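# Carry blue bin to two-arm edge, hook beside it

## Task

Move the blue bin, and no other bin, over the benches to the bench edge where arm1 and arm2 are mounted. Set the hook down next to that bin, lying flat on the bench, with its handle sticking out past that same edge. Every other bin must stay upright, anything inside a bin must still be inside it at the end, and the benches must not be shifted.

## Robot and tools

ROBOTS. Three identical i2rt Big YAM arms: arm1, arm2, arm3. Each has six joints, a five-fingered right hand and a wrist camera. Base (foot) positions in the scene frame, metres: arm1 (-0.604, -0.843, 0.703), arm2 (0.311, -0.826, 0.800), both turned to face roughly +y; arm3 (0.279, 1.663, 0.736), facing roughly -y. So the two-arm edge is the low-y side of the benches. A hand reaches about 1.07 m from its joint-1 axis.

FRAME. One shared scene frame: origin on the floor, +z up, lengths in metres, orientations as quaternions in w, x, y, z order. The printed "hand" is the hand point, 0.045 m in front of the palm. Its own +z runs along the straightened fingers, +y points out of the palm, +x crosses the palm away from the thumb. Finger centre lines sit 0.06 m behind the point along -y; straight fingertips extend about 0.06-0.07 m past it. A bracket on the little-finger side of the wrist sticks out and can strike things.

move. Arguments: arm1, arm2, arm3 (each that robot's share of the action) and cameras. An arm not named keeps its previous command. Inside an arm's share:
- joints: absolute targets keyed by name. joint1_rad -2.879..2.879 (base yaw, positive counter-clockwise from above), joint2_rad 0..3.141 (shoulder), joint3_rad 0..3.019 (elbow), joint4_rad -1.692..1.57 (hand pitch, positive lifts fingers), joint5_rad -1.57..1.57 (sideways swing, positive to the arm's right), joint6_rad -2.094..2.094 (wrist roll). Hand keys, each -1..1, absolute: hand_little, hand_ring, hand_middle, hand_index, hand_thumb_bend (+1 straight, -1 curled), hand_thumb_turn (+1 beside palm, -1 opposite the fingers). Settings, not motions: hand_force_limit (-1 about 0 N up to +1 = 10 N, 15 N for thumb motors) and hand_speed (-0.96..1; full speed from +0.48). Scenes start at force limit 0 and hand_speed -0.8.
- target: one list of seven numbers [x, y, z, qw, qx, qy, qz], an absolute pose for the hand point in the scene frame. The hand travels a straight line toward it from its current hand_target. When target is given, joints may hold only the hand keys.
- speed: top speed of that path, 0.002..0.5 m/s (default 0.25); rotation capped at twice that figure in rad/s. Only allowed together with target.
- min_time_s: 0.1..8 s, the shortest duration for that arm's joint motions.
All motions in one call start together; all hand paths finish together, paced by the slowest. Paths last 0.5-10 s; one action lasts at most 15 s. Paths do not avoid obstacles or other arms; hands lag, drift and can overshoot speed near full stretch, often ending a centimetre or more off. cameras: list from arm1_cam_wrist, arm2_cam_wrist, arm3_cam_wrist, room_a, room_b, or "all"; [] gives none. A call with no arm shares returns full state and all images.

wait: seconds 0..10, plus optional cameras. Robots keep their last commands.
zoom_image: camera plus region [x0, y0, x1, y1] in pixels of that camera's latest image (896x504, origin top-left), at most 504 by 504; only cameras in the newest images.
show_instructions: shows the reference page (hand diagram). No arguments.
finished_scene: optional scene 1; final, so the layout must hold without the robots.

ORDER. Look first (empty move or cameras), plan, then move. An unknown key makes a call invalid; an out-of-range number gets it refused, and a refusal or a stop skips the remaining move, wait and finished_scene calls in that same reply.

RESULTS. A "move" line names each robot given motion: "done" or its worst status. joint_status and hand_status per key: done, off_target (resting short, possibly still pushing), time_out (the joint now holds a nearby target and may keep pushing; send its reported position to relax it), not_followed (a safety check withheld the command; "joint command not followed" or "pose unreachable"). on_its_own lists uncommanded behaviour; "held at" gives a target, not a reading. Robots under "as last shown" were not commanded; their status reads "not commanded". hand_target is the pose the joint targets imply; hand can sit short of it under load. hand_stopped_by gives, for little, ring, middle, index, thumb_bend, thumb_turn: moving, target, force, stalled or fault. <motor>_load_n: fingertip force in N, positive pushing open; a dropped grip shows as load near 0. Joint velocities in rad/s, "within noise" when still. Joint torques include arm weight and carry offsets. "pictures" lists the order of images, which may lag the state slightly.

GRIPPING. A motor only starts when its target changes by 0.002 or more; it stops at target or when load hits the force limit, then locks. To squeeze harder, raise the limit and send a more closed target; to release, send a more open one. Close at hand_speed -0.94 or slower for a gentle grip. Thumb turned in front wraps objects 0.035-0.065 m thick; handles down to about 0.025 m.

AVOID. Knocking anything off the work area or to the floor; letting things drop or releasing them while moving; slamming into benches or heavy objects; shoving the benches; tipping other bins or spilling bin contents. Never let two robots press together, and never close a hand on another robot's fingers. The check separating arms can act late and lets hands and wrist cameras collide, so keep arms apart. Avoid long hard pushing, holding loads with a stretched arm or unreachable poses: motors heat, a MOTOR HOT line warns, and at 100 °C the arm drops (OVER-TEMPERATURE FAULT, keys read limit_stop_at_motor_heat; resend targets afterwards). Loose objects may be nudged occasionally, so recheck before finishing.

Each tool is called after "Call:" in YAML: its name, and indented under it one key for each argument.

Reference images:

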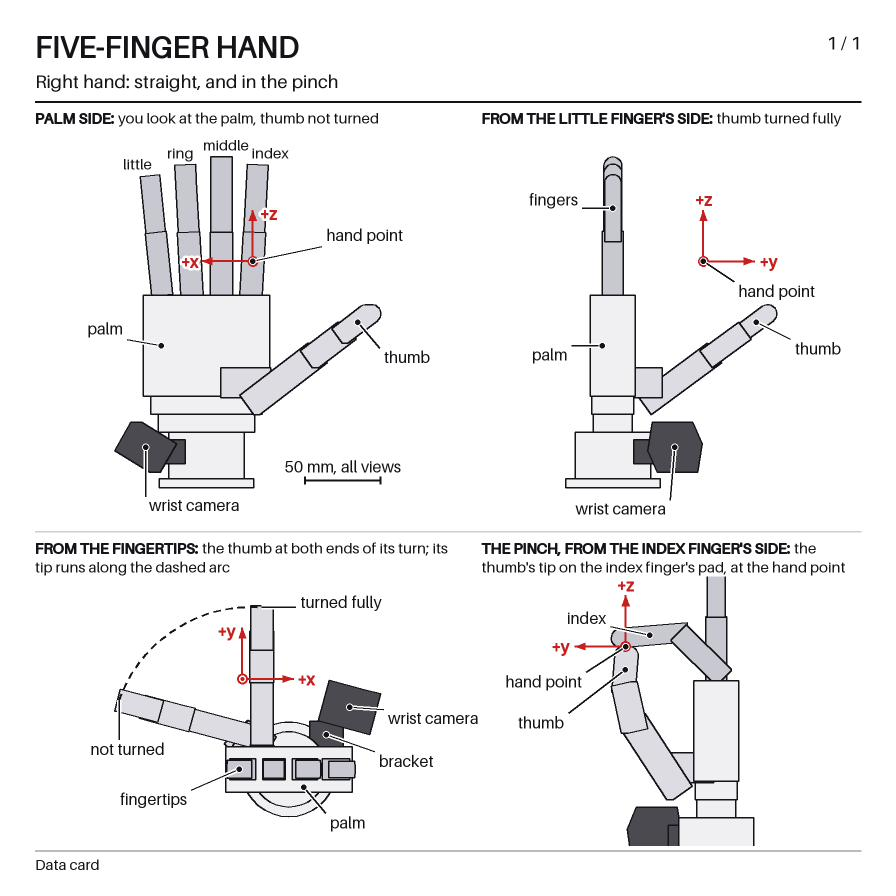

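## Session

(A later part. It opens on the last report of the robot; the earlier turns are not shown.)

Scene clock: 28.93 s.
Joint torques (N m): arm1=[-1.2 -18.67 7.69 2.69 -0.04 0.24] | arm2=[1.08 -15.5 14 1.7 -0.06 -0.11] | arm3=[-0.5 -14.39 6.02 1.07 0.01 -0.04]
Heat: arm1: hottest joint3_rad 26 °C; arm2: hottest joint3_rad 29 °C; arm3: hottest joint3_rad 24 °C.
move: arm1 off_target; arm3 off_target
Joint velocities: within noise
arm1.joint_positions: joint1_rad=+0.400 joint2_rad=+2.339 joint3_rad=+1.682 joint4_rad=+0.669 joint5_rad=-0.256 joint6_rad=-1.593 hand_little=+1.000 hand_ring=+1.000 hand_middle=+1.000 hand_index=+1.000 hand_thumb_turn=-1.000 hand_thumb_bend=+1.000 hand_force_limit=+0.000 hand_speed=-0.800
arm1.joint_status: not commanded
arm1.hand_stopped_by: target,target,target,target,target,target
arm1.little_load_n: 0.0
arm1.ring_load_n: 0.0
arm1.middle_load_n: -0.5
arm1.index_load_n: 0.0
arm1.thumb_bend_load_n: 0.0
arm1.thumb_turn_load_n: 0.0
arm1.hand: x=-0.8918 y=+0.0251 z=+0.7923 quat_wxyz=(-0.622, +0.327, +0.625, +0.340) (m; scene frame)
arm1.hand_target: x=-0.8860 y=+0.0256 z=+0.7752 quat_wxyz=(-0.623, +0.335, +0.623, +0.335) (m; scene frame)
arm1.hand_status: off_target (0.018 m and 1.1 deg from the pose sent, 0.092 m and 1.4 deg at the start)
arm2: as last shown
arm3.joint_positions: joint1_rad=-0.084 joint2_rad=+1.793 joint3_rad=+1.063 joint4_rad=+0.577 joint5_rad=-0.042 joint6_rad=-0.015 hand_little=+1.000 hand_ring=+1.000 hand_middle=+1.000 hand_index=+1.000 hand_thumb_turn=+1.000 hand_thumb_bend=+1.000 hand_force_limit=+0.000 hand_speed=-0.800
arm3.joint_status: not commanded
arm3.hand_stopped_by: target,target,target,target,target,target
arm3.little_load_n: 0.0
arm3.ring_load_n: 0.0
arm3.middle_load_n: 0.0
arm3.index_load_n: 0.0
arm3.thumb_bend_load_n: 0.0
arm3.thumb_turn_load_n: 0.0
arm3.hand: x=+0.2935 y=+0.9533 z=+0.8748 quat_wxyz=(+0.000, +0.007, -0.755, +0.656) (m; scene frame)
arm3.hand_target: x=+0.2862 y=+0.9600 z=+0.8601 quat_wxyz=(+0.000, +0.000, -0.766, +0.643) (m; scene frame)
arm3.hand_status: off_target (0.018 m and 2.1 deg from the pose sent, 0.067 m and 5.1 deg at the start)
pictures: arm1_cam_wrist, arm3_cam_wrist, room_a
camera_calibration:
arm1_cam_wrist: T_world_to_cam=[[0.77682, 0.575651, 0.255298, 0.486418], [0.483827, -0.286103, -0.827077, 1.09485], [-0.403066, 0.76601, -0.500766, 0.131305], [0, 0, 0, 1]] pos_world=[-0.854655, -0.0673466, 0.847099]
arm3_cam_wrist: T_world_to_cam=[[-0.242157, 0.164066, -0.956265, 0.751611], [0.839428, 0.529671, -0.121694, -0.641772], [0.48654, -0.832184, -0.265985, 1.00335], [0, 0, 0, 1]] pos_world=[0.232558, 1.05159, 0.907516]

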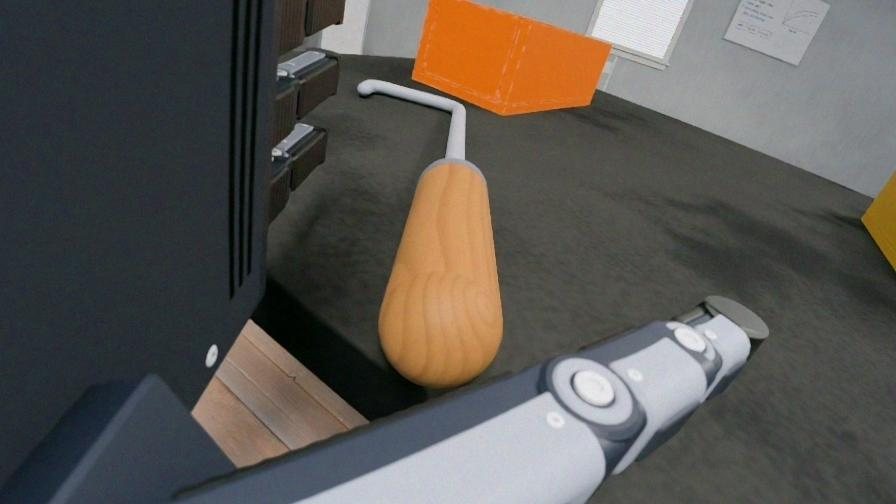

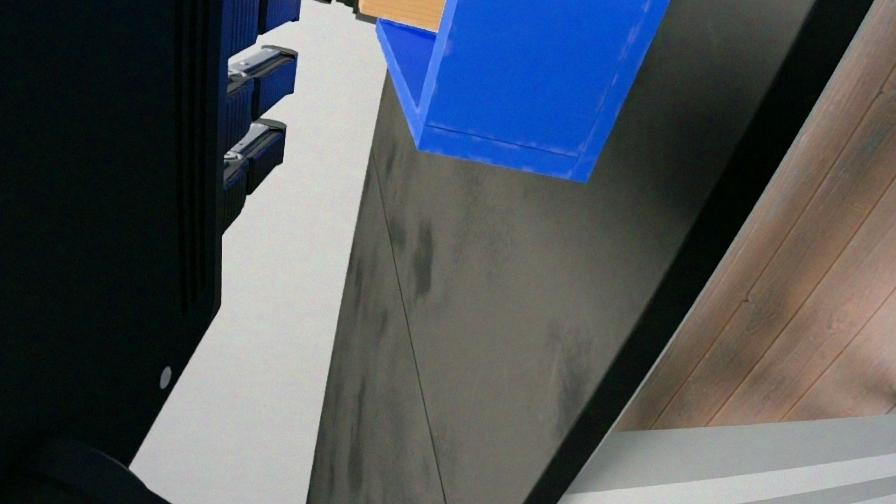

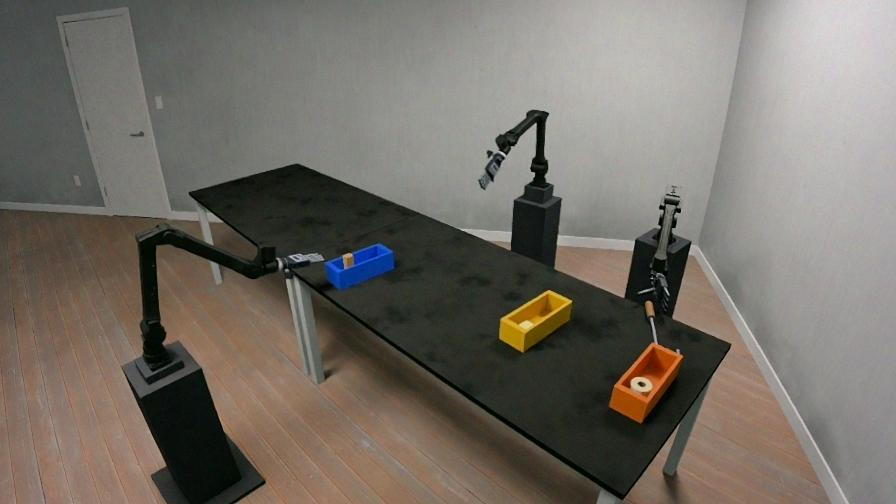

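Call:
move:
  arm1: {"target": [-0.886, 0.025, 0.750, 0.6226, -0.3352, -0.6226, -0.3352], "speed": 0.08}
  arm3: {"target": [0.276, 0.955, 0.79, 0, 0, -0.7660, 0.6428], "speed": 0.15}
  cameras: ["arm1_cam_wrist", "arm3_cam_wrist", "room_a"]

Scene clock: 31.53 s.
Joint torques (N m): arm1=[-1.32 -18.84 7.68 2.65 -0.03 0.23] | arm2=[0.97 -15.15 13.98 1.63 -0.06 -0.12] | arm3=[-0.26 -14.56 5.79 2.41 -0.01 -0.09]
Heat: arm1: hottest joint3_rad 26 °C; arm2: hottest joint3_rad 29 °C; arm3: hottest joint3_rad 24 °C.
move: arm1 off_target; arm3 off_target
Joint velocities: within noise
arm1.joint_positions: joint1_rad=+0.400 joint2_rad=+2.381 joint3_rad=+1.682 joint4_rad=+0.708 joint5_rad=-0.256 joint6_rad=-1.593 hand_little=+1.000 hand_ring=+1.000 hand_middle=+1.000 hand_index=+1.000 hand_thumb_turn=-1.000 hand_thumb_bend=+1.000 hand_force_limit=+0.000 hand_speed=-0.800
arm1.joint_status: not commanded
arm1.hand_stopped_by: target,target,target,target,target,target
arm1.little_load_n: 0.0
arm1.ring_load_n: 0.0
arm1.middle_load_n: 0.0
arm1.index_load_n: -0.5
arm1.thumb_bend_load_n: 0.0
arm1.thumb_turn_load_n: 0.5
arm1.hand: x=-0.8916 y=+0.0240 z=+0.7661 quat_wxyz=(-0.622, +0.328, +0.625, +0.339) (m; scene frame)
arm1.hand_target: x=-0.8860 y=+0.0246 z=+0.7503 quat_wxyz=(-0.623, +0.335, +0.623, +0.335) (m; scene frame)
arm1.hand_status: off_target (0.017 m and 1.0 deg from the pose sent, 0.043 m and 1.1 deg at the start)
arm2: as last shown
arm2.thumb_turn_load_n: -0.5
arm3.joint_positions: joint1_rad=-0.101 joint2_rad=+1.936 joint3_rad=+1.038 joint4_rad=+0.708 joint5_rad=-0.060 joint6_rad=-0.015 hand_little=+1.000 hand_ring=+1.000 hand_middle=+1.000 hand_index=+1.000 hand_thumb_turn=+1.000 hand_thumb_bend=+1.000 hand_force_limit=+0.000 hand_speed=-0.800
arm3.joint_status: not commanded
arm3.hand_stopped_by: target,target,target,target,target,target
arm3.little_load_n: 0.0
arm3.ring_load_n: 0.0
arm3.middle_load_n: 0.0
arm3.index_load_n: 0.0
arm3.thumb_bend_load_n: 0.0
arm3.thumb_turn_load_n: -0.5
arm3.hand: x=+0.2844 y=+0.9542 z=+0.7967 quat_wxyz=(-0.002, +0.006, -0.767, +0.642) (m; scene frame)
arm3.hand_target: x=+0.2761 y=+0.9552 z=+0.7901 quat_wxyz=(+0.000, +0.000, -0.766, +0.643) (m; scene frame)
arm3.hand_status: off_target (0.011 m and 0.7 deg from the pose sent, 0.087 m and 2.1 deg at the start)
pictures: arm1_cam_wrist, arm3_cam_wrist, room_a
camera_calibration:
arm1_cam_wrist: T_world_to_cam=[[0.776637, 0.576198, 0.25462, 0.493916], [0.484452, -0.287937, -0.826074, 1.07255], [-0.402668, 0.764911, -0.502763, 0.121036], [0, 0, 0, 1]] pos_world=[-0.854453, -0.0683503, 0.821093]
arm3_cam_wrist: T_world_to_cam=[[-0.237874, 0.198782, -0.950738, 0.635837], [0.839857, 0.533791, -0.0985259, -0.666701], [0.48791, -0.821921, -0.293923, 0.999833], [0, 0, 0, 1]] pos_world=[0.223355, 1.05127, 0.8327]

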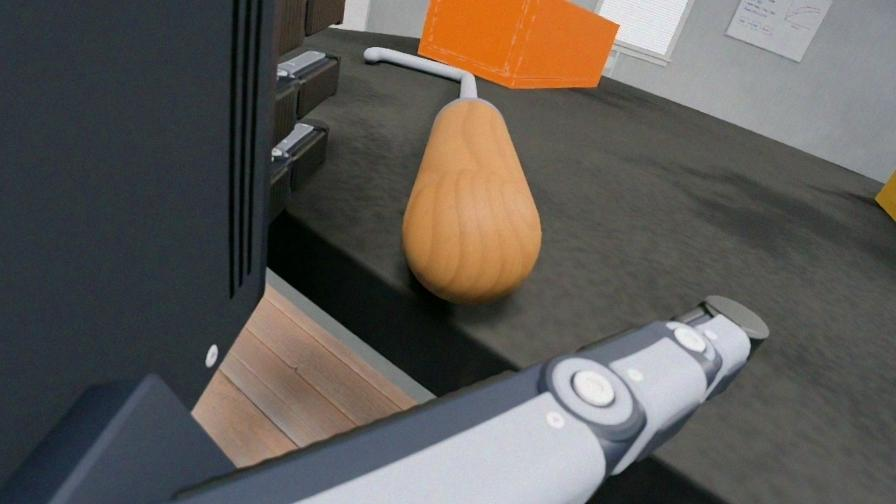

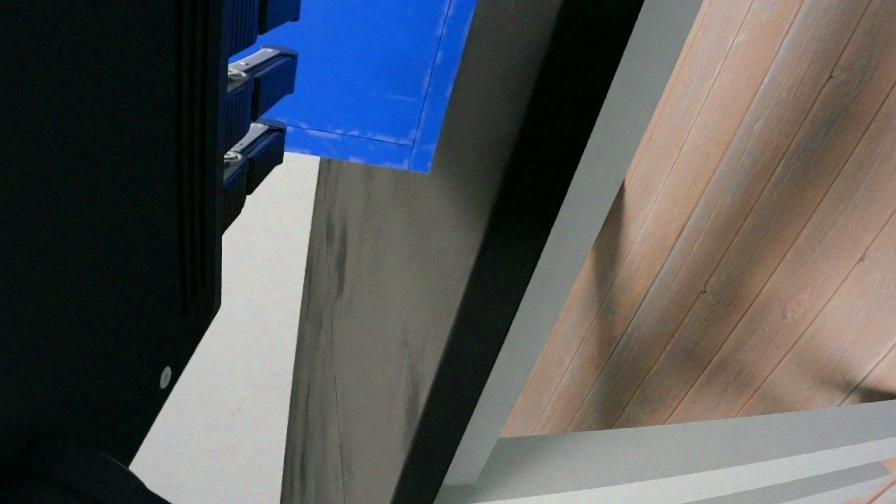

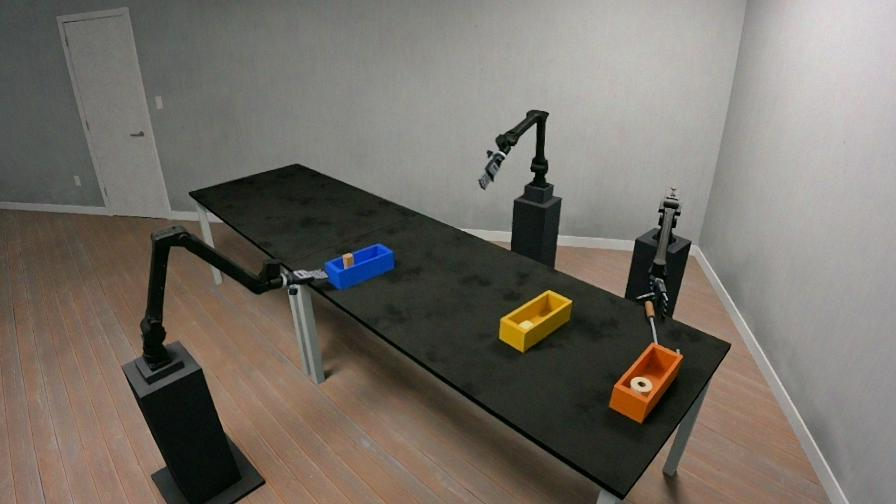

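Call:
move:
  arm1: {"target": [-0.865, 0.056, 0.752, 0.6226, -0.3352, -0.6226, -0.3352], "speed": 0.06}
  arm3: {"target": [0.276, 0.945, 0.768, 0, 0, -0.7660, 0.6428], "speed": 0.1}
  cameras: ["arm1_cam_wrist", "room_a"]

Call:
move:
  arm3: {"target": [0.276, 0.82, 0.772, 0, 0, -0.7660, 0.6428], "speed": 0.12}
  cameras: ["arm3_cam_wrist", "room_a", "room_b"]

Scene clock: 33.63 s.
Joint torques (N m): arm1=[-1.14 -17.79 11.32 1.28 0.03 0.25] | arm2=[0.91 -15.33 14.06 1.73 -0.06 -0.12] | arm3=[-0.26 -14.74 7.57 2.39 0.02 -0.07]
Heat: arm1: hottest joint3_rad 26 °C; arm2: hottest joint3_rad 30 °C; arm3: hottest joint3_rad 24 °C.
move: arm1 off_target; arm3 off_target
Joint velocities: within noise
arm1.joint_positions: joint1_rad=+0.362 joint2_rad=+2.407 joint3_rad=+1.731 joint4_rad=+0.689 joint5_rad=-0.298 joint6_rad=-1.592 hand_little=+1.000 hand_ring=+1.000 hand_middle=+1.000 hand_index=+1.000 hand_thumb_turn=-1.000 hand_thumb_bend=+1.000 hand_force_limit=+0.000 hand_speed=-0.800
arm1.joint_status: not commanded
arm1.hand_stopped_by: target,target,target,target,target,target
arm1.little_load_n: 0.0
arm1.ring_load_n: 0.0
arm1.middle_load_n: 0.0
arm1.index_load_n: 0.0
arm1.thumb_bend_load_n: 0.0
arm1.thumb_turn_load_n: 0.5
arm1.hand: x=-0.8698 y=+0.0425 z=+0.7644 quat_wxyz=(-0.623, +0.326, +0.625, +0.338) (m; scene frame)
arm1.hand_target: x=-0.8644 y=+0.0540 z=+0.7523 quat_wxyz=(-0.623, +0.335, +0.623, +0.335) (m; scene frame)
arm1.hand_status: off_target (0.019 m and 1.1 deg from the pose sent, 0.044 m and 1.0 deg at the start)
arm2: as last shown
arm2.thumb_turn_load_n: 0.0
arm3.joint_positions: joint1_rad=-0.101 joint2_rad=+1.995 joint3_rad=+1.038 joint4_rad=+0.745 joint5_rad=-0.060 joint6_rad=-0.015 hand_little=+1.000 hand_ring=+1.000 hand_middle=+1.000 hand_index=+1.000 hand_thumb_turn=+1.000 hand_thumb_bend=+1.000 hand_force_limit=+0.000 hand_speed=-0.800
arm3.joint_status: not commanded
arm3.hand_stopped_by: target,target,target,target,target,target
arm3.little_load_n: 0.0
arm3.ring_load_n: -0.5
arm3.middle_load_n: 0.0
arm3.index_load_n: 0.5
arm3.thumb_bend_load_n: 0.0
arm3.thumb_turn_load_n: 0.0
arm3.hand: x=+0.2844 y=+0.9552 z=+0.7653 quat_wxyz=(-0.002, +0.006, -0.774, +0.633) (m; scene frame)
arm3.hand_target: x=+0.2760 y=+0.9456 z=+0.7682 quat_wxyz=(+0.000, +0.000, -0.766, +0.643) (m; scene frame)
arm3.hand_status: off_target (0.014 m and 1.6 deg from the pose sent, 0.031 m and 0.7 deg at the start)
pictures: arm1_cam_wrist, room_a
camera_calibration:
arm1_cam_wrist: T_world_to_cam=[[0.774868, 0.578692, 0.25435, 0.465323], [0.484127, -0.284568, -0.827431, 1.06659], [-0.406448, 0.764288, -0.500664, 0.109901], [0, 0, 0, 1]] pos_world=[-0.832262, -0.0497562, 0.8192]

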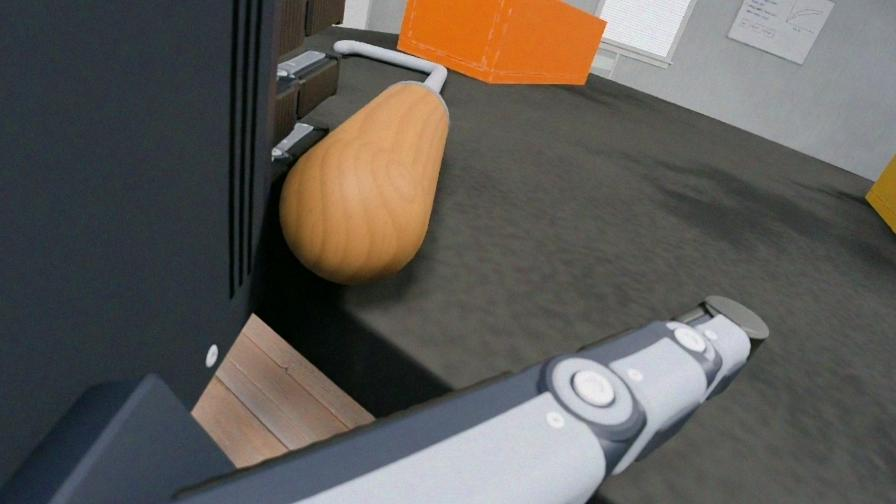

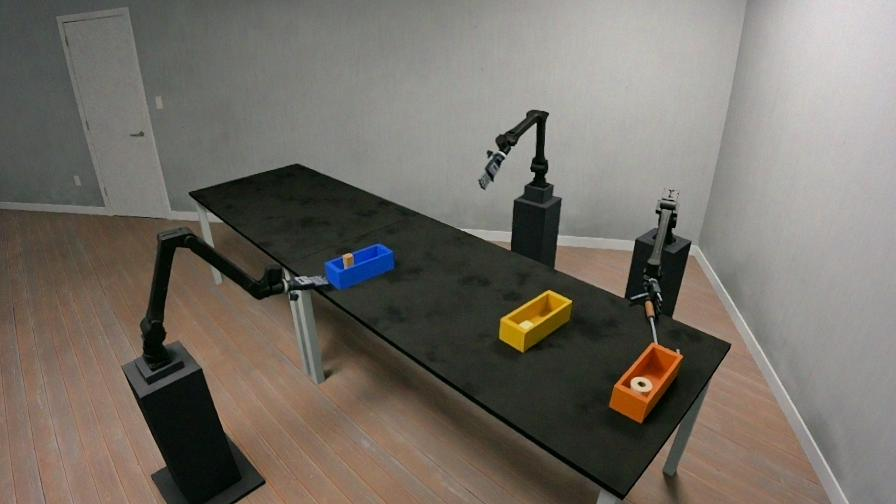

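Scene clock: 35.47 s.
Joint torques (N m): arm1=[-1.38 -17.79 11.26 1.24 0.03 0.24] | arm2=[1.03 -15.5 14.02 1.68 -0.05 -0.1] | arm3=[0.73 -17.55 10.93 1.09 0.16 -0.05]
Heat: arm1: hottest joint3_rad 27 °C; arm2: hottest joint3_rad 30 °C; arm3: hottest joint3_rad 25 °C.
move: arm3 off_target
Joint velocities: within noise
arm1, arm2: as last shown
arm1.joint_positions: joint1_rad=+0.362 joint2_rad=+2.408 joint3_rad=+1.731 joint4_rad=+0.688 joint5_rad=-0.298 joint6_rad=-1.592 hand_little=+1.000 hand_ring=+1.000 hand_middle=+1.000 hand_index=+1.000 hand_thumb_turn=-1.000 hand_thumb_bend=+1.000 hand_force_limit=+0.000 hand_speed=-0.800
arm1.thumb_turn_load_n: 0.0
arm1.hand: x=-0.8698 y=+0.0426 z=+0.7641 quat_wxyz=(-0.623, +0.326, +0.625, +0.338) (m; scene frame)
arm1.hand_target: x=-0.8644 y=+0.0541 z=+0.7520 quat_wxyz=(-0.623, +0.335, +0.623, +0.335) (m; scene frame)
arm3.joint_positions: joint1_rad=-0.101 joint2_rad=+2.199 joint3_rad=+1.439 joint4_rad=+0.559 joint5_rad=-0.053 joint6_rad=-0.015 hand_little=+1.000 hand_ring=+1.000 hand_middle=+1.000 hand_index=+1.000 hand_thumb_turn=+1.000 hand_thumb_bend=+1.000 hand_force_limit=+0.000 hand_speed=-0.800
arm3.joint_status: not commanded
arm3.hand_stopped_by: target,target,target,target,target,target
arm3.little_load_n: 0.0
arm3.ring_load_n: -0.5
arm3.middle_load_n: 0.0
arm3.index_load_n: 0.0
arm3.thumb_bend_load_n: 0.0
arm3.thumb_turn_load_n: 0.0
arm3.hand: x=+0.2771 y=+0.8370 z=+0.7686 quat_wxyz=(+0.001, +0.003, -0.770, +0.638) (m; scene frame)
arm3.hand_target: x=+0.2762 y=+0.8213 z=+0.7725 quat_wxyz=(+0.000, +0.000, -0.766, +0.643) (m; scene frame)
arm3.hand_status: off_target (0.017 m and 0.8 deg from the pose sent, 0.136 m and 1.6 deg at the start)
pictures: arm3_cam_wrist, room_a, room_b
camera_calibration:
arm3_cam_wrist: T_world_to_cam=[[-0.237129, 0.209955, -0.948519, 0.619449], [0.84357, 0.528754, -0.0938518, -0.60108], [0.481829, -0.822398, -0.302495, 0.907479], [0, 0, 0, 1]] pos_world=[0.216693, 0.934075, 0.805654]

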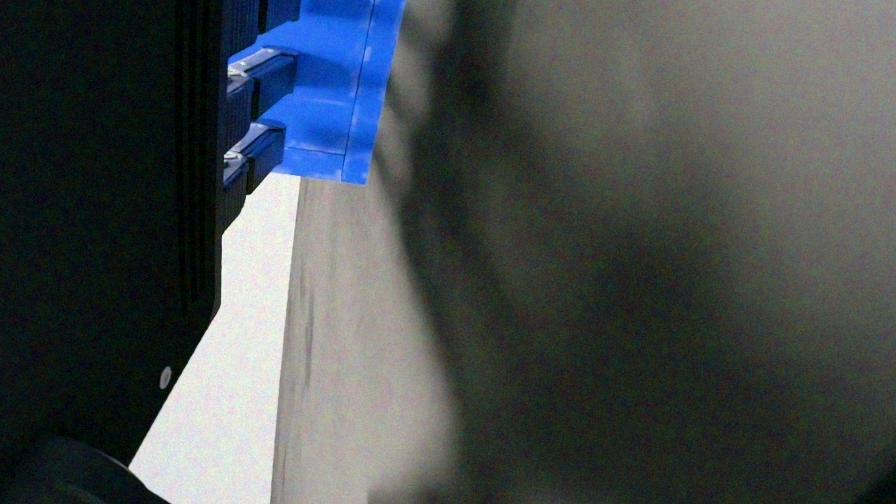

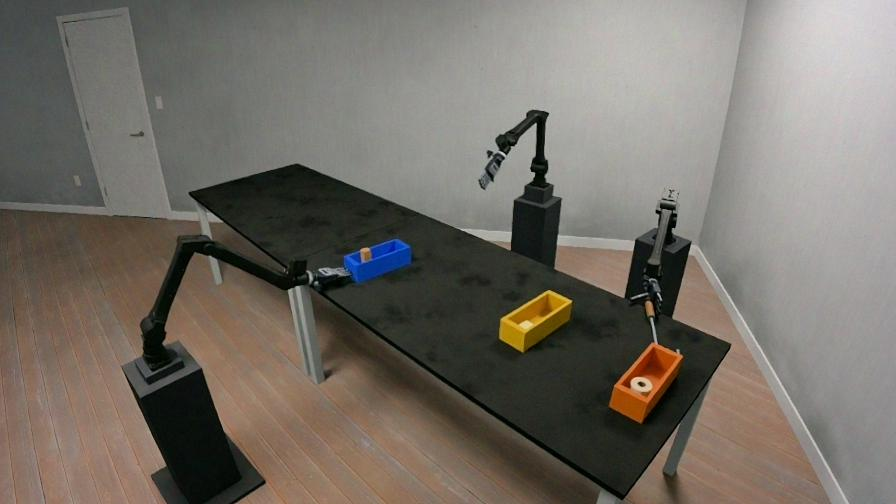

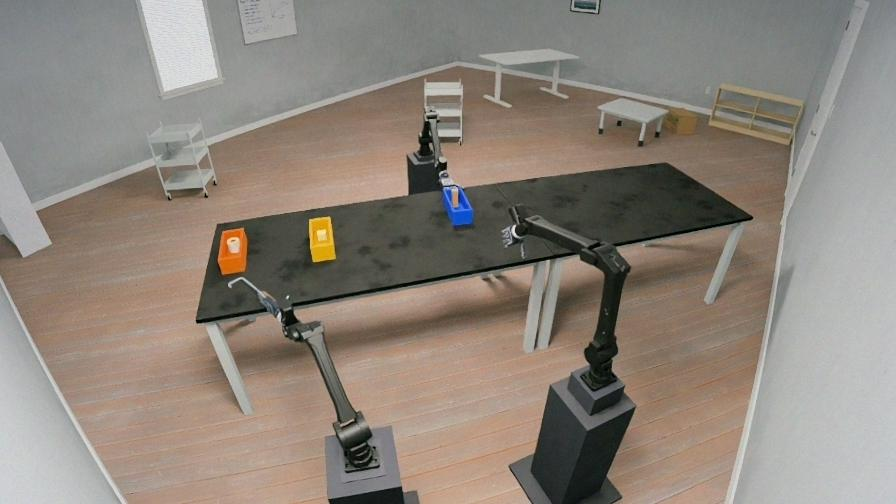

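Call:
move:
  arm1: {"target": [-0.876, 0.0705, 0.752, 0.6226, -0.3352, -0.6226, -0.3352], "speed": 0.06}
  arm3: {"target": [0.276, 0.72, 0.779, 0, 0, -0.7660, 0.6428], "speed": 0.12}
  cameras: ["arm1_cam_wrist", "arm3_cam_wrist", "room_b"]

Call:
zoom_image:
  camera: "room_b"
  region: [400, 160, 560, 260]

Scene clock: 37.57 s.
Joint torques (N m): arm1=[-0.79 -17.67 12.52 1.03 0.26 0.18] | arm2=[1.26 -15.27 14.04 1.73 -0.07 -0.12] | arm3=[1.2 -20.25 12.72 1.06 0.14 -0.04]
Heat: arm1: hottest joint3_rad 27 °C; arm2: hottest joint3_rad 30 °C; arm3: hottest joint3_rad 25 °C.
move: arm1 off_target; arm3 off_target
Joint velocities: within noise
arm1.joint_positions: joint1_rad=+0.362 joint2_rad=+2.437 joint3_rad=+1.795 joint4_rad=+0.653 joint5_rad=-0.295 joint6_rad=-1.587 hand_little=+1.000 hand_ring=+1.000 hand_middle=+1.000 hand_index=+1.000 hand_thumb_turn=-1.000 hand_thumb_bend=+1.000 hand_force_limit=+0.000 hand_speed=-0.800
arm1.joint_status: not commanded
arm1.hand_stopped_by: target,target,target,target,target,target
arm1.little_load_n: 0.0
arm1.ring_load_n: 0.0
arm1.middle_load_n: 0.0
arm1.index_load_n: 0.0
arm1.thumb_bend_load_n: 0.0
arm1.thumb_turn_load_n: 0.5
arm1.hand: x=-0.8733 y=+0.0560 z=+0.7639 quat_wxyz=(-0.623, +0.329, +0.624, +0.338) (m; scene frame)
arm1.hand_target: x=-0.8753 y=+0.0679 z=+0.7523 quat_wxyz=(-0.623, +0.335, +0.623, +0.335) (m; scene frame)
arm1.hand_status: off_target (0.019 m and 0.8 deg from the pose sent, 0.031 m and 1.1 deg at the start)
arm2: as last shown
arm3.joint_positions: joint1_rad=-0.101 joint2_rad=+2.411 joint3_rad=+1.876 joint4_rad=+0.327 joint5_rad=-0.046 joint6_rad=-0.015 hand_little=+1.000 hand_ring=+1.000 hand_middle=+1.000 hand_index=+1.000 hand_thumb_turn=+1.000 hand_thumb_bend=+1.000 hand_force_limit=+0.000 hand_speed=-0.800
arm3.joint_status: not commanded
arm3.hand_stopped_by: target,target,target,target,target,target
arm3.little_load_n: -0.5
arm3.ring_load_n: 0.0
arm3.middle_load_n: 0.0
arm3.index_load_n: 0.0
arm3.thumb_bend_load_n: 0.0
arm3.thumb_turn_load_n: 0.0
arm3.hand: x=+0.2706 y=+0.7363 z=+0.7715 quat_wxyz=(+0.003, +0.001, -0.773, +0.635) (m; scene frame)
arm3.hand_target: x=+0.2763 y=+0.7220 z=+0.7794 quat_wxyz=(+0.000, +0.000, -0.766, +0.643) (m; scene frame)
arm3.hand_status: off_target (0.019 m and 1.2 deg from the pose sent, 0.118 m and 0.8 deg at the start)
pictures: arm1_cam_wrist, arm3_cam_wrist, room_b
camera_calibration:
arm1_cam_wrist: T_world_to_cam=[[0.777649, 0.577154, 0.249311, 0.466689], [0.480469, -0.289822, -0.82774, 1.06905], [-0.405478, 0.763476, -0.502684, 0.100379], [0, 0, 0, 1]] pos_world=[-0.835862, -0.0361556, 0.819001]
arm3_cam_wrist: T_world_to_cam=[[-0.236542, 0.21929, -0.946551, 0.633235], [0.847253, 0.52343, -0.0904632, -0.541813], [0.475615, -0.823367, -0.309607, 0.836617], [0, 0, 0, 1]] pos_world=[0.210932, 0.833582, 0.809398]

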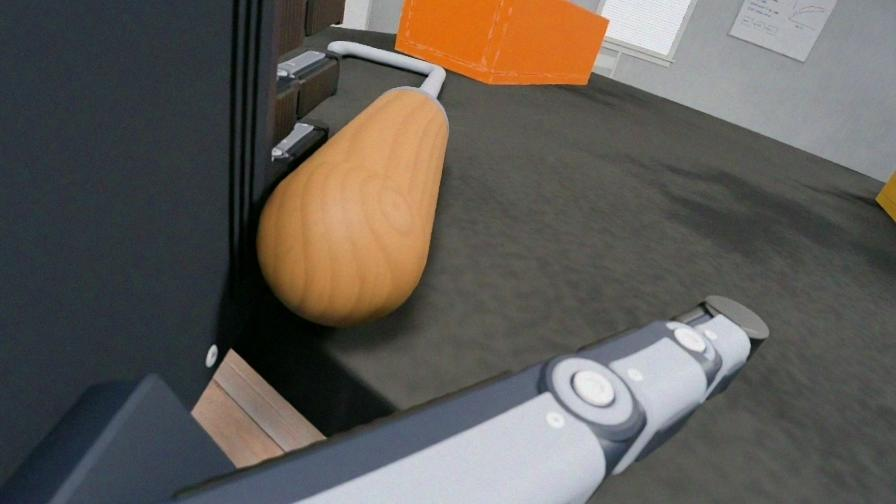

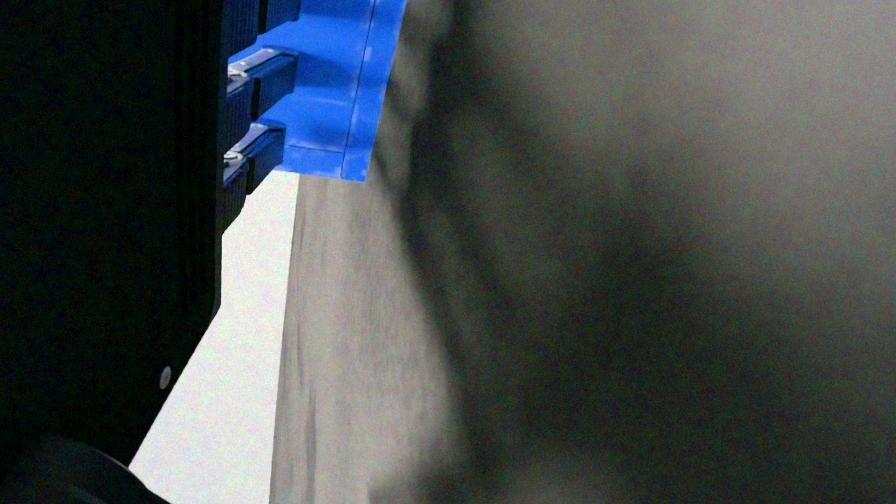

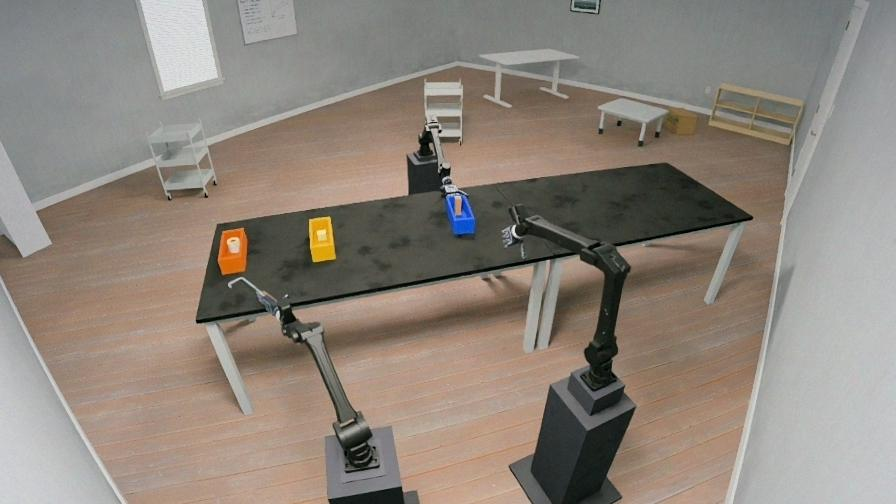

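Scaled by 3.150 from the camera's 896x504 image, which has a finer 1280x720 frame.

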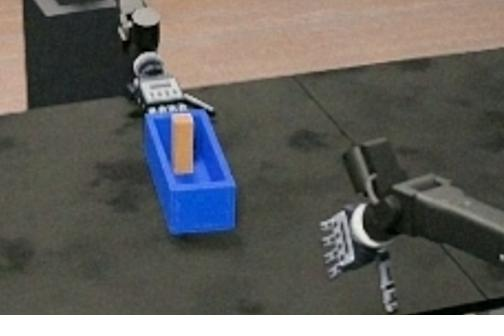

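Call:
move:
  arm1: {"joints": {"hand_thumb_bend": -0.8, "hand_force_limit": -0.3, "hand_speed": -0.88}}
  arm3: {"target": [0.278, 0.615, 0.787, 0, 0, -0.7660, 0.6428], "speed": 0.1}
  cameras: ["arm1_cam_wrist", "arm3_cam_wrist", "room_a", "room_b"]

Scene clock: 44.93 s.
Joint torques (N m): arm1=[-0.67 -17.73 12.46 1.09 0.26 0.18] | arm2=[0.97 -15.56 14.05 1.68 -0.04 -0.1] | arm3=[1.96 -23.88 14.26 1.36 0.18 -0.01]
Heat: arm1: hottest joint3_rad 27 °C; arm2: hottest joint3_rad 31 °C; arm3: hottest joint3_rad 27 °C.
move: arm1 off_target; arm3 moving
Joint velocities: within noise
arm1.joint_positions: joint1_rad=+0.362 joint2_rad=+2.437 joint3_rad=+1.795 joint4_rad=+0.653 joint5_rad=-0.295 joint6_rad=-1.586 hand_little=+1.000 hand_ring=+1.000 hand_middle=+1.000 hand_index=+1.000 hand_thumb_turn=-1.000 hand_thumb_bend=-0.123 hand_force_limit=-0.300 hand_speed=-0.880
arm1.joint_status: hand_thumb_bend off_target (ended at -0.123, target -0.800); the others done
arm1.hand_stopped_by: target,target,target,target,force,target
arm1.little_load_n: 0.0
arm1.ring_load_n: 0.0
arm1.middle_load_n: 0.0
arm1.index_load_n: 0.0
arm1.thumb_bend_load_n: 5.0
arm1.thumb_turn_load_n: 0.5
arm1.hand: x=-0.8733 y=+0.0560 z=+0.7638 quat_wxyz=(-0.623, +0.330, +0.624, +0.337) (m; scene frame)
arm1.hand_target: x=-0.8753 y=+0.0679 z=+0.7523 quat_wxyz=(-0.623, +0.335, +0.623, +0.335) (m; scene frame)
arm1.hand_status: not commanded
arm2.joint_positions: joint1_rad=+0.069 joint2_rad=+1.646 joint3_rad=+1.462 joint4_rad=-0.561 joint5_rad=+0.162 joint6_rad=-1.417 hand_little=+1.000 hand_ring=+1.000 hand_middle=+1.000 hand_index=+1.000 hand_thumb_turn=+1.000 hand_thumb_bend=+1.000 hand_force_limit=+0.000 hand_speed=-0.800
arm2.joint_status: not commanded
arm2.hand_stopped_by: target,target,target,target,target,target
arm2.little_load_n: 0.0
arm2.ring_load_n: 0.0
arm2.middle_load_n: 0.0
arm2.index_load_n: 0.0
arm2.thumb_bend_load_n: 0.0
arm2.thumb_turn_load_n: 0.0
arm2.hand: x=+0.2586 y=-0.1678 z=+1.0322 quat_wxyz=(-0.286, +0.650, +0.641, +0.292) (m; scene frame)
arm2.hand_target: x=+0.2502 y=-0.1514 z=+1.0501 quat_wxyz=(-0.299, +0.641, +0.641, +0.299) (m; scene frame)
arm2.hand_status: not commanded
arm3.joint_positions: joint1_rad=-0.098 joint2_rad=+2.907 joint3_rad=+2.859 joint4_rad=-0.143 joint5_rad=-0.028 joint6_rad=-0.015 hand_little=+1.000 hand_ring=+1.000 hand_middle=+1.000 hand_index=+1.000 hand_thumb_turn=+1.000 hand_thumb_bend=+1.000 hand_force_limit=+0.000 hand_speed=-0.800
arm3.joint_status: not commanded
arm3.hand_stopped_by: target,target,target,target,target,target
arm3.little_load_n: 0.0
arm3.ring_load_n: 0.0
arm3.middle_load_n: -1.0
arm3.index_load_n: 0.0
arm3.thumb_bend_load_n: 0.0
arm3.thumb_turn_load_n: 0.0
arm3.hand: x=+0.2648 y=+0.6244 z=+0.7736 quat_wxyz=(+0.009, -0.003, -0.767, +0.641) (m; scene frame)
arm3.hand_target: x=+0.2782 y=+0.6201 z=+0.7871 quat_wxyz=(+0.003, -0.003, -0.757, +0.654) (m; scene frame)
arm3.hand_status: moving (0.021 m and 1.2 deg from the pose sent, 0.123 m and 1.2 deg at the start; a joint's target at an end of its range on 59 of 122 steps)
pictures: arm1_cam_wrist, arm3_cam_wrist, room_a, room_b
camera_calibration:
arm1_cam_wrist: T_world_to_cam=[[0.777827, 0.577227, 0.248582, 0.467463], [0.479911, -0.290135, -0.827953, 1.06866], [-0.405795, 0.763302, -0.502693, 0.100065], [0, 0, 0, 1]] pos_world=[-0.835863, -0.0361561, 0.818902]
arm3_cam_wrist: T_world_to_cam=[[-0.237388, 0.20646, -0.949221, 0.668754], [0.854028, 0.509998, -0.102655, -0.462159], [0.462907, -0.835031, -0.29739, 0.749058], [0, 0, 0, 1]] pos_world=[0.206708, 0.723116, 0.810115]

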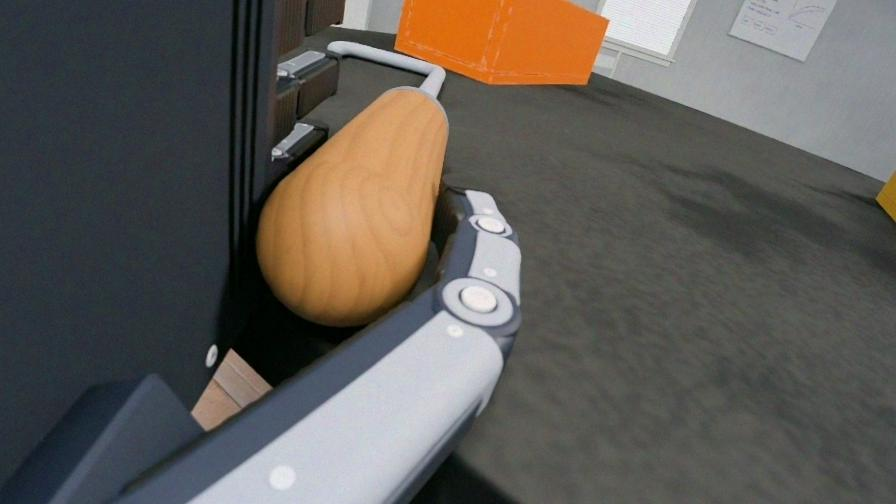

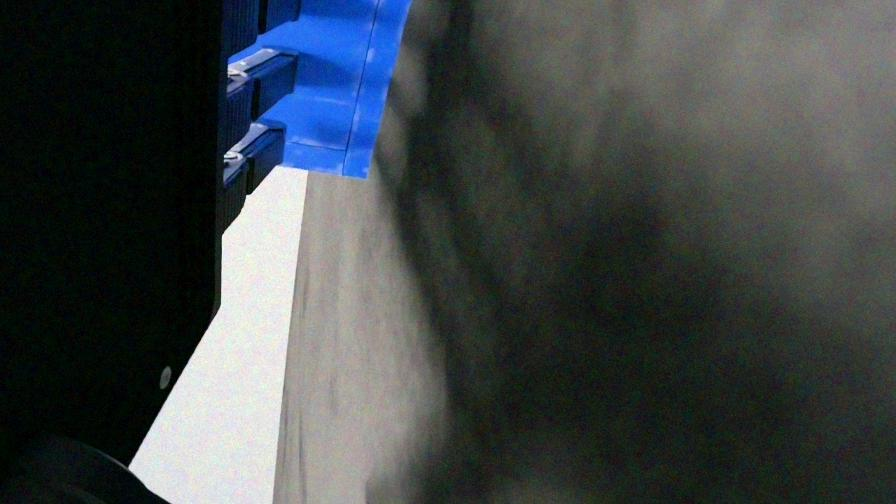

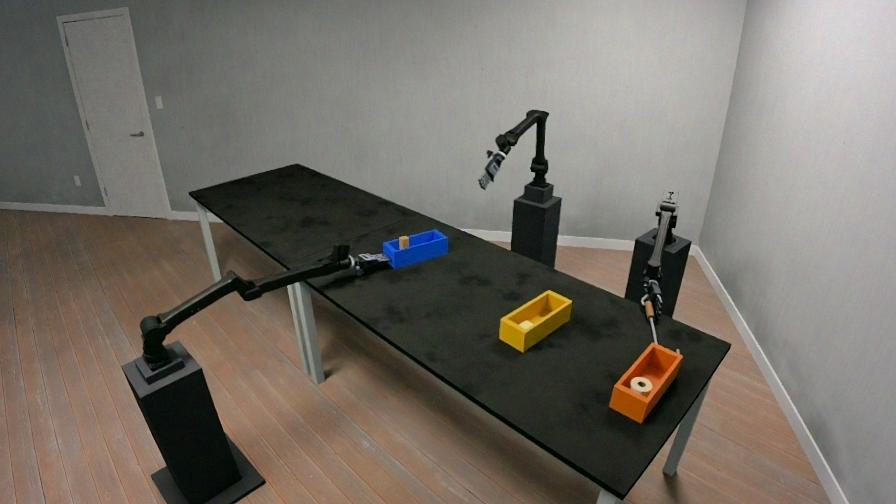

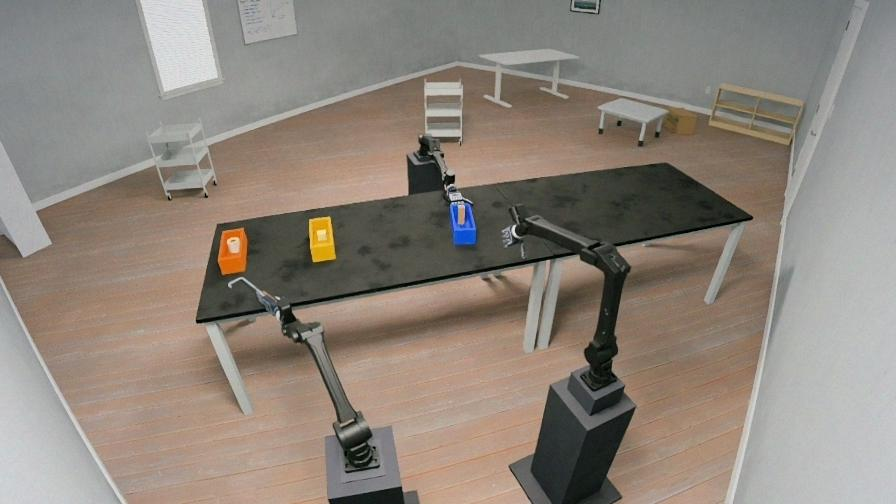

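Call:
move:
  arm1: {"target": [-0.848, 0.026, 0.755, 0.6226, -0.3352, -0.6226, -0.3352], "speed": 0.06}
  arm3: {"target": [0.282, 0.588, 0.787, 0, 0, -0.7660, 0.6428], "speed": 0.1}
  cameras: ["arm1_cam_wrist", "arm3_cam_wrist", "room_a", "room_b"]

Scene clock: 47.20 s.
Joint torques (N m): arm1=[-1.26 -20.66 6.01 2.11 -0.07 0.2] | arm2=[1.32 -15.62 13.98 1.69 -0.05 -0.11] | arm3=[2.02 -23.65 14 2.59 0.18 -0.01]
Heat: arm1: hottest joint3_rad 27 °C; arm2: hottest joint3_rad 32 °C; arm3: hottest joint3_rad 28 °C.
move: arm1 off_target; arm3 off_target
Joint velocities: within noise
arm1.joint_positions: joint1_rad=+0.353 joint2_rad=+2.379 joint3_rad=+1.662 joint4_rad=+0.736 joint5_rad=-0.307 joint6_rad=-1.586 hand_little=+1.000 hand_ring=+1.000 hand_middle=+1.000 hand_index=+1.000 hand_thumb_turn=-1.000 hand_thumb_bend=-0.123 hand_force_limit=-0.300 hand_speed=-0.880
arm1.joint_status: not commanded
arm1.hand_stopped_by: target,target,target,target,force,target
arm1.little_load_n: 0.0
arm1.ring_load_n: 0.0
arm1.middle_load_n: 0.0
arm1.index_load_n: 0.0
arm1.thumb_bend_load_n: 2.0
arm1.thumb_turn_load_n: 0.0
arm1.hand: x=-0.8592 y=+0.0292 z=+0.7630 quat_wxyz=(-0.626, +0.326, +0.623, +0.338) (m; scene frame)
arm1.hand_target: x=-0.8484 y=+0.0262 z=+0.7550 quat_wxyz=(-0.623, +0.335, +0.623, +0.335) (m; scene frame)
arm1.hand_status: off_target (0.014 m and 1.1 deg from the pose sent, 0.040 m and 0.7 deg at the start)
arm2: as last shown
arm2.ring_load_n: 0.5
arm3.joint_positions: joint1_rad=-0.083 joint2_rad=+2.949 joint3_rad=+2.863 joint4_rad=+0.004 joint5_rad=+0.032 joint6_rad=-0.010 hand_little=+1.000 hand_ring=+1.000 hand_middle=+1.000 hand_index=+1.000 hand_thumb_turn=+1.000 hand_thumb_bend=+1.000 hand_force_limit=+0.000 hand_speed=-0.800
arm3.joint_status: not commanded
arm3.hand_stopped_by: target,target,target,target,target,target
arm3.little_load_n: 0.0
arm3.ring_load_n: 0.0
arm3.middle_load_n: -1.0
arm3.index_load_n: 0.0
arm3.thumb_bend_load_n: 0.0
arm3.thumb_turn_load_n: 0.0
arm3.hand: x=+0.2684 y=+0.6128 z=+0.7709 quat_wxyz=(+0.027, -0.019, -0.731, +0.682) (m; scene frame)
arm3.hand_target: x=+0.2821 y=+0.6074 z=+0.7890 quat_wxyz=(+0.020, -0.019, -0.710, +0.704) (m; scene frame)
arm3.hand_status: off_target (0.033 m and 7.1 deg from the pose sent, 0.042 m and 1.2 deg at the start; a joint's target at an end of its range on 51 of 55 steps)
pictures: arm1_cam_wrist, arm3_cam_wrist, room_a, room_b
camera_calibration:
arm1_cam_wrist: T_world_to_cam=[[0.776169, 0.578255, 0.251361, 0.468601], [0.479215, -0.281925, -0.831186, 1.05516], [-0.409773, 0.765598, -0.49593, 0.117106], [0, 0, 0, 1]] pos_world=[-0.821373, -0.0631521, 0.81732]
arm3_cam_wrist: T_world_to_cam=[[-0.236528, 0.113704, -0.964949, 0.738134], [0.875296, 0.456066, -0.160812, -0.387389], [0.421795, -0.882652, -0.207397, 0.707722], [0, 0, 0, 1]] pos_world=[0.215156, 0.717419, 0.796743]

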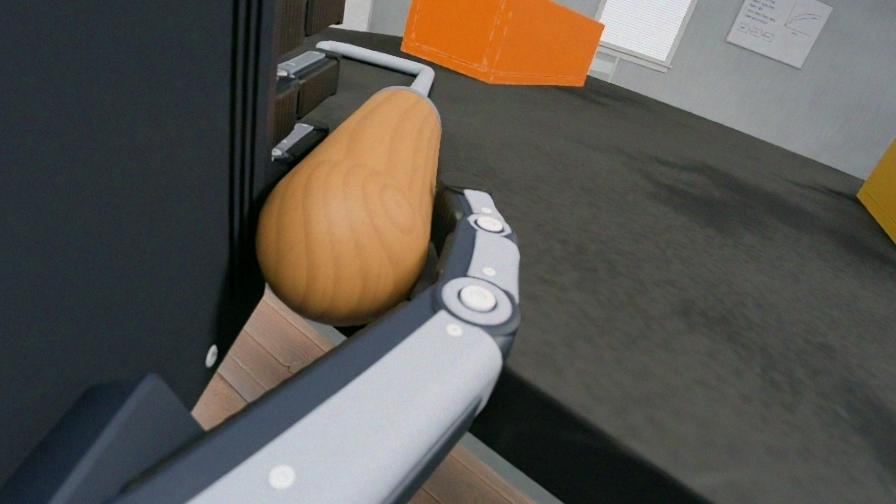

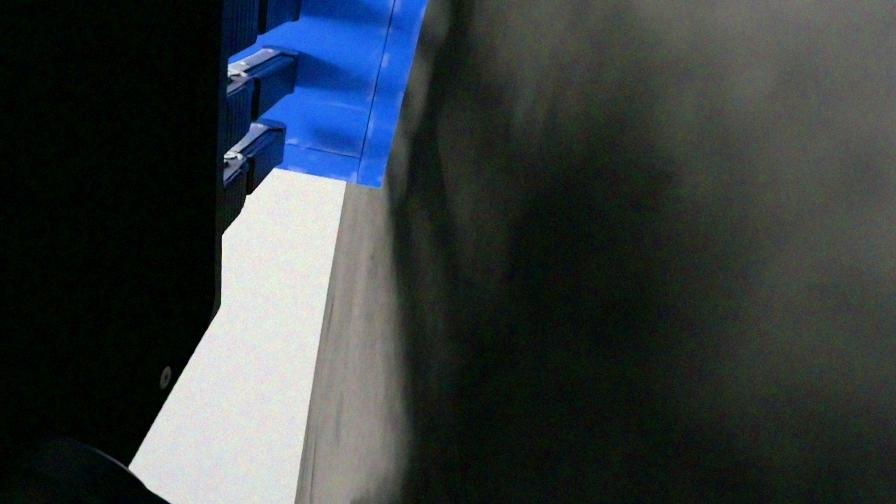

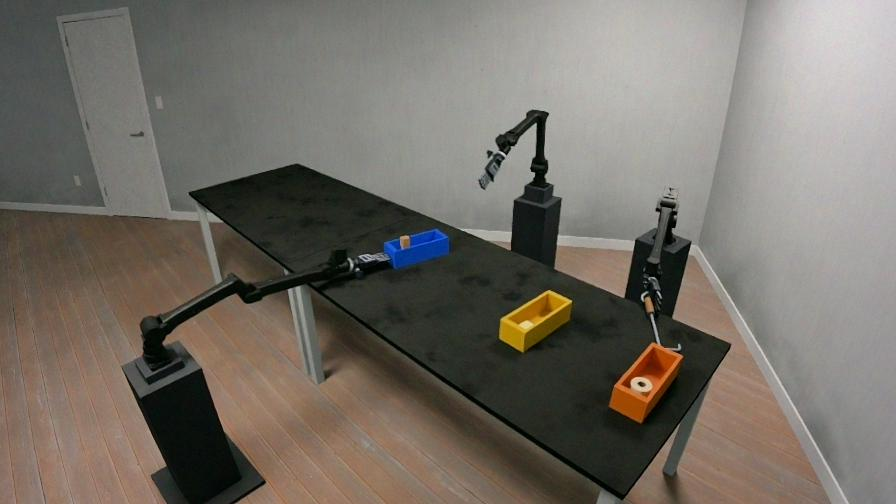

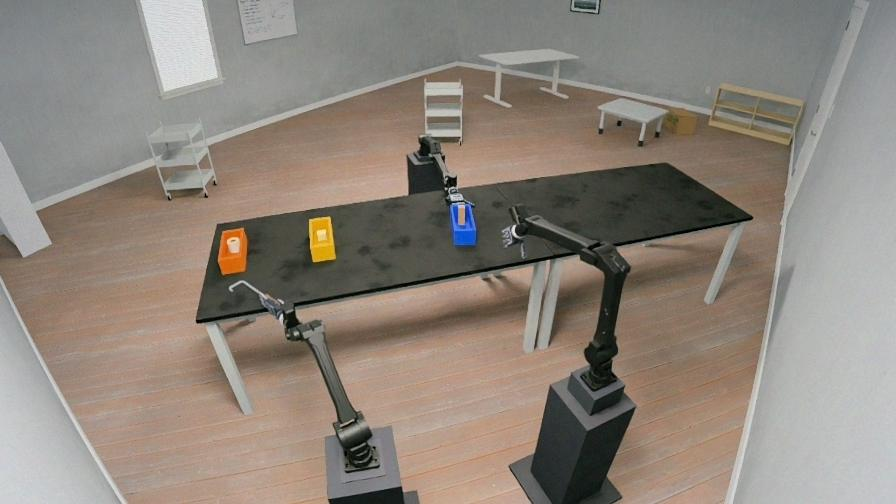

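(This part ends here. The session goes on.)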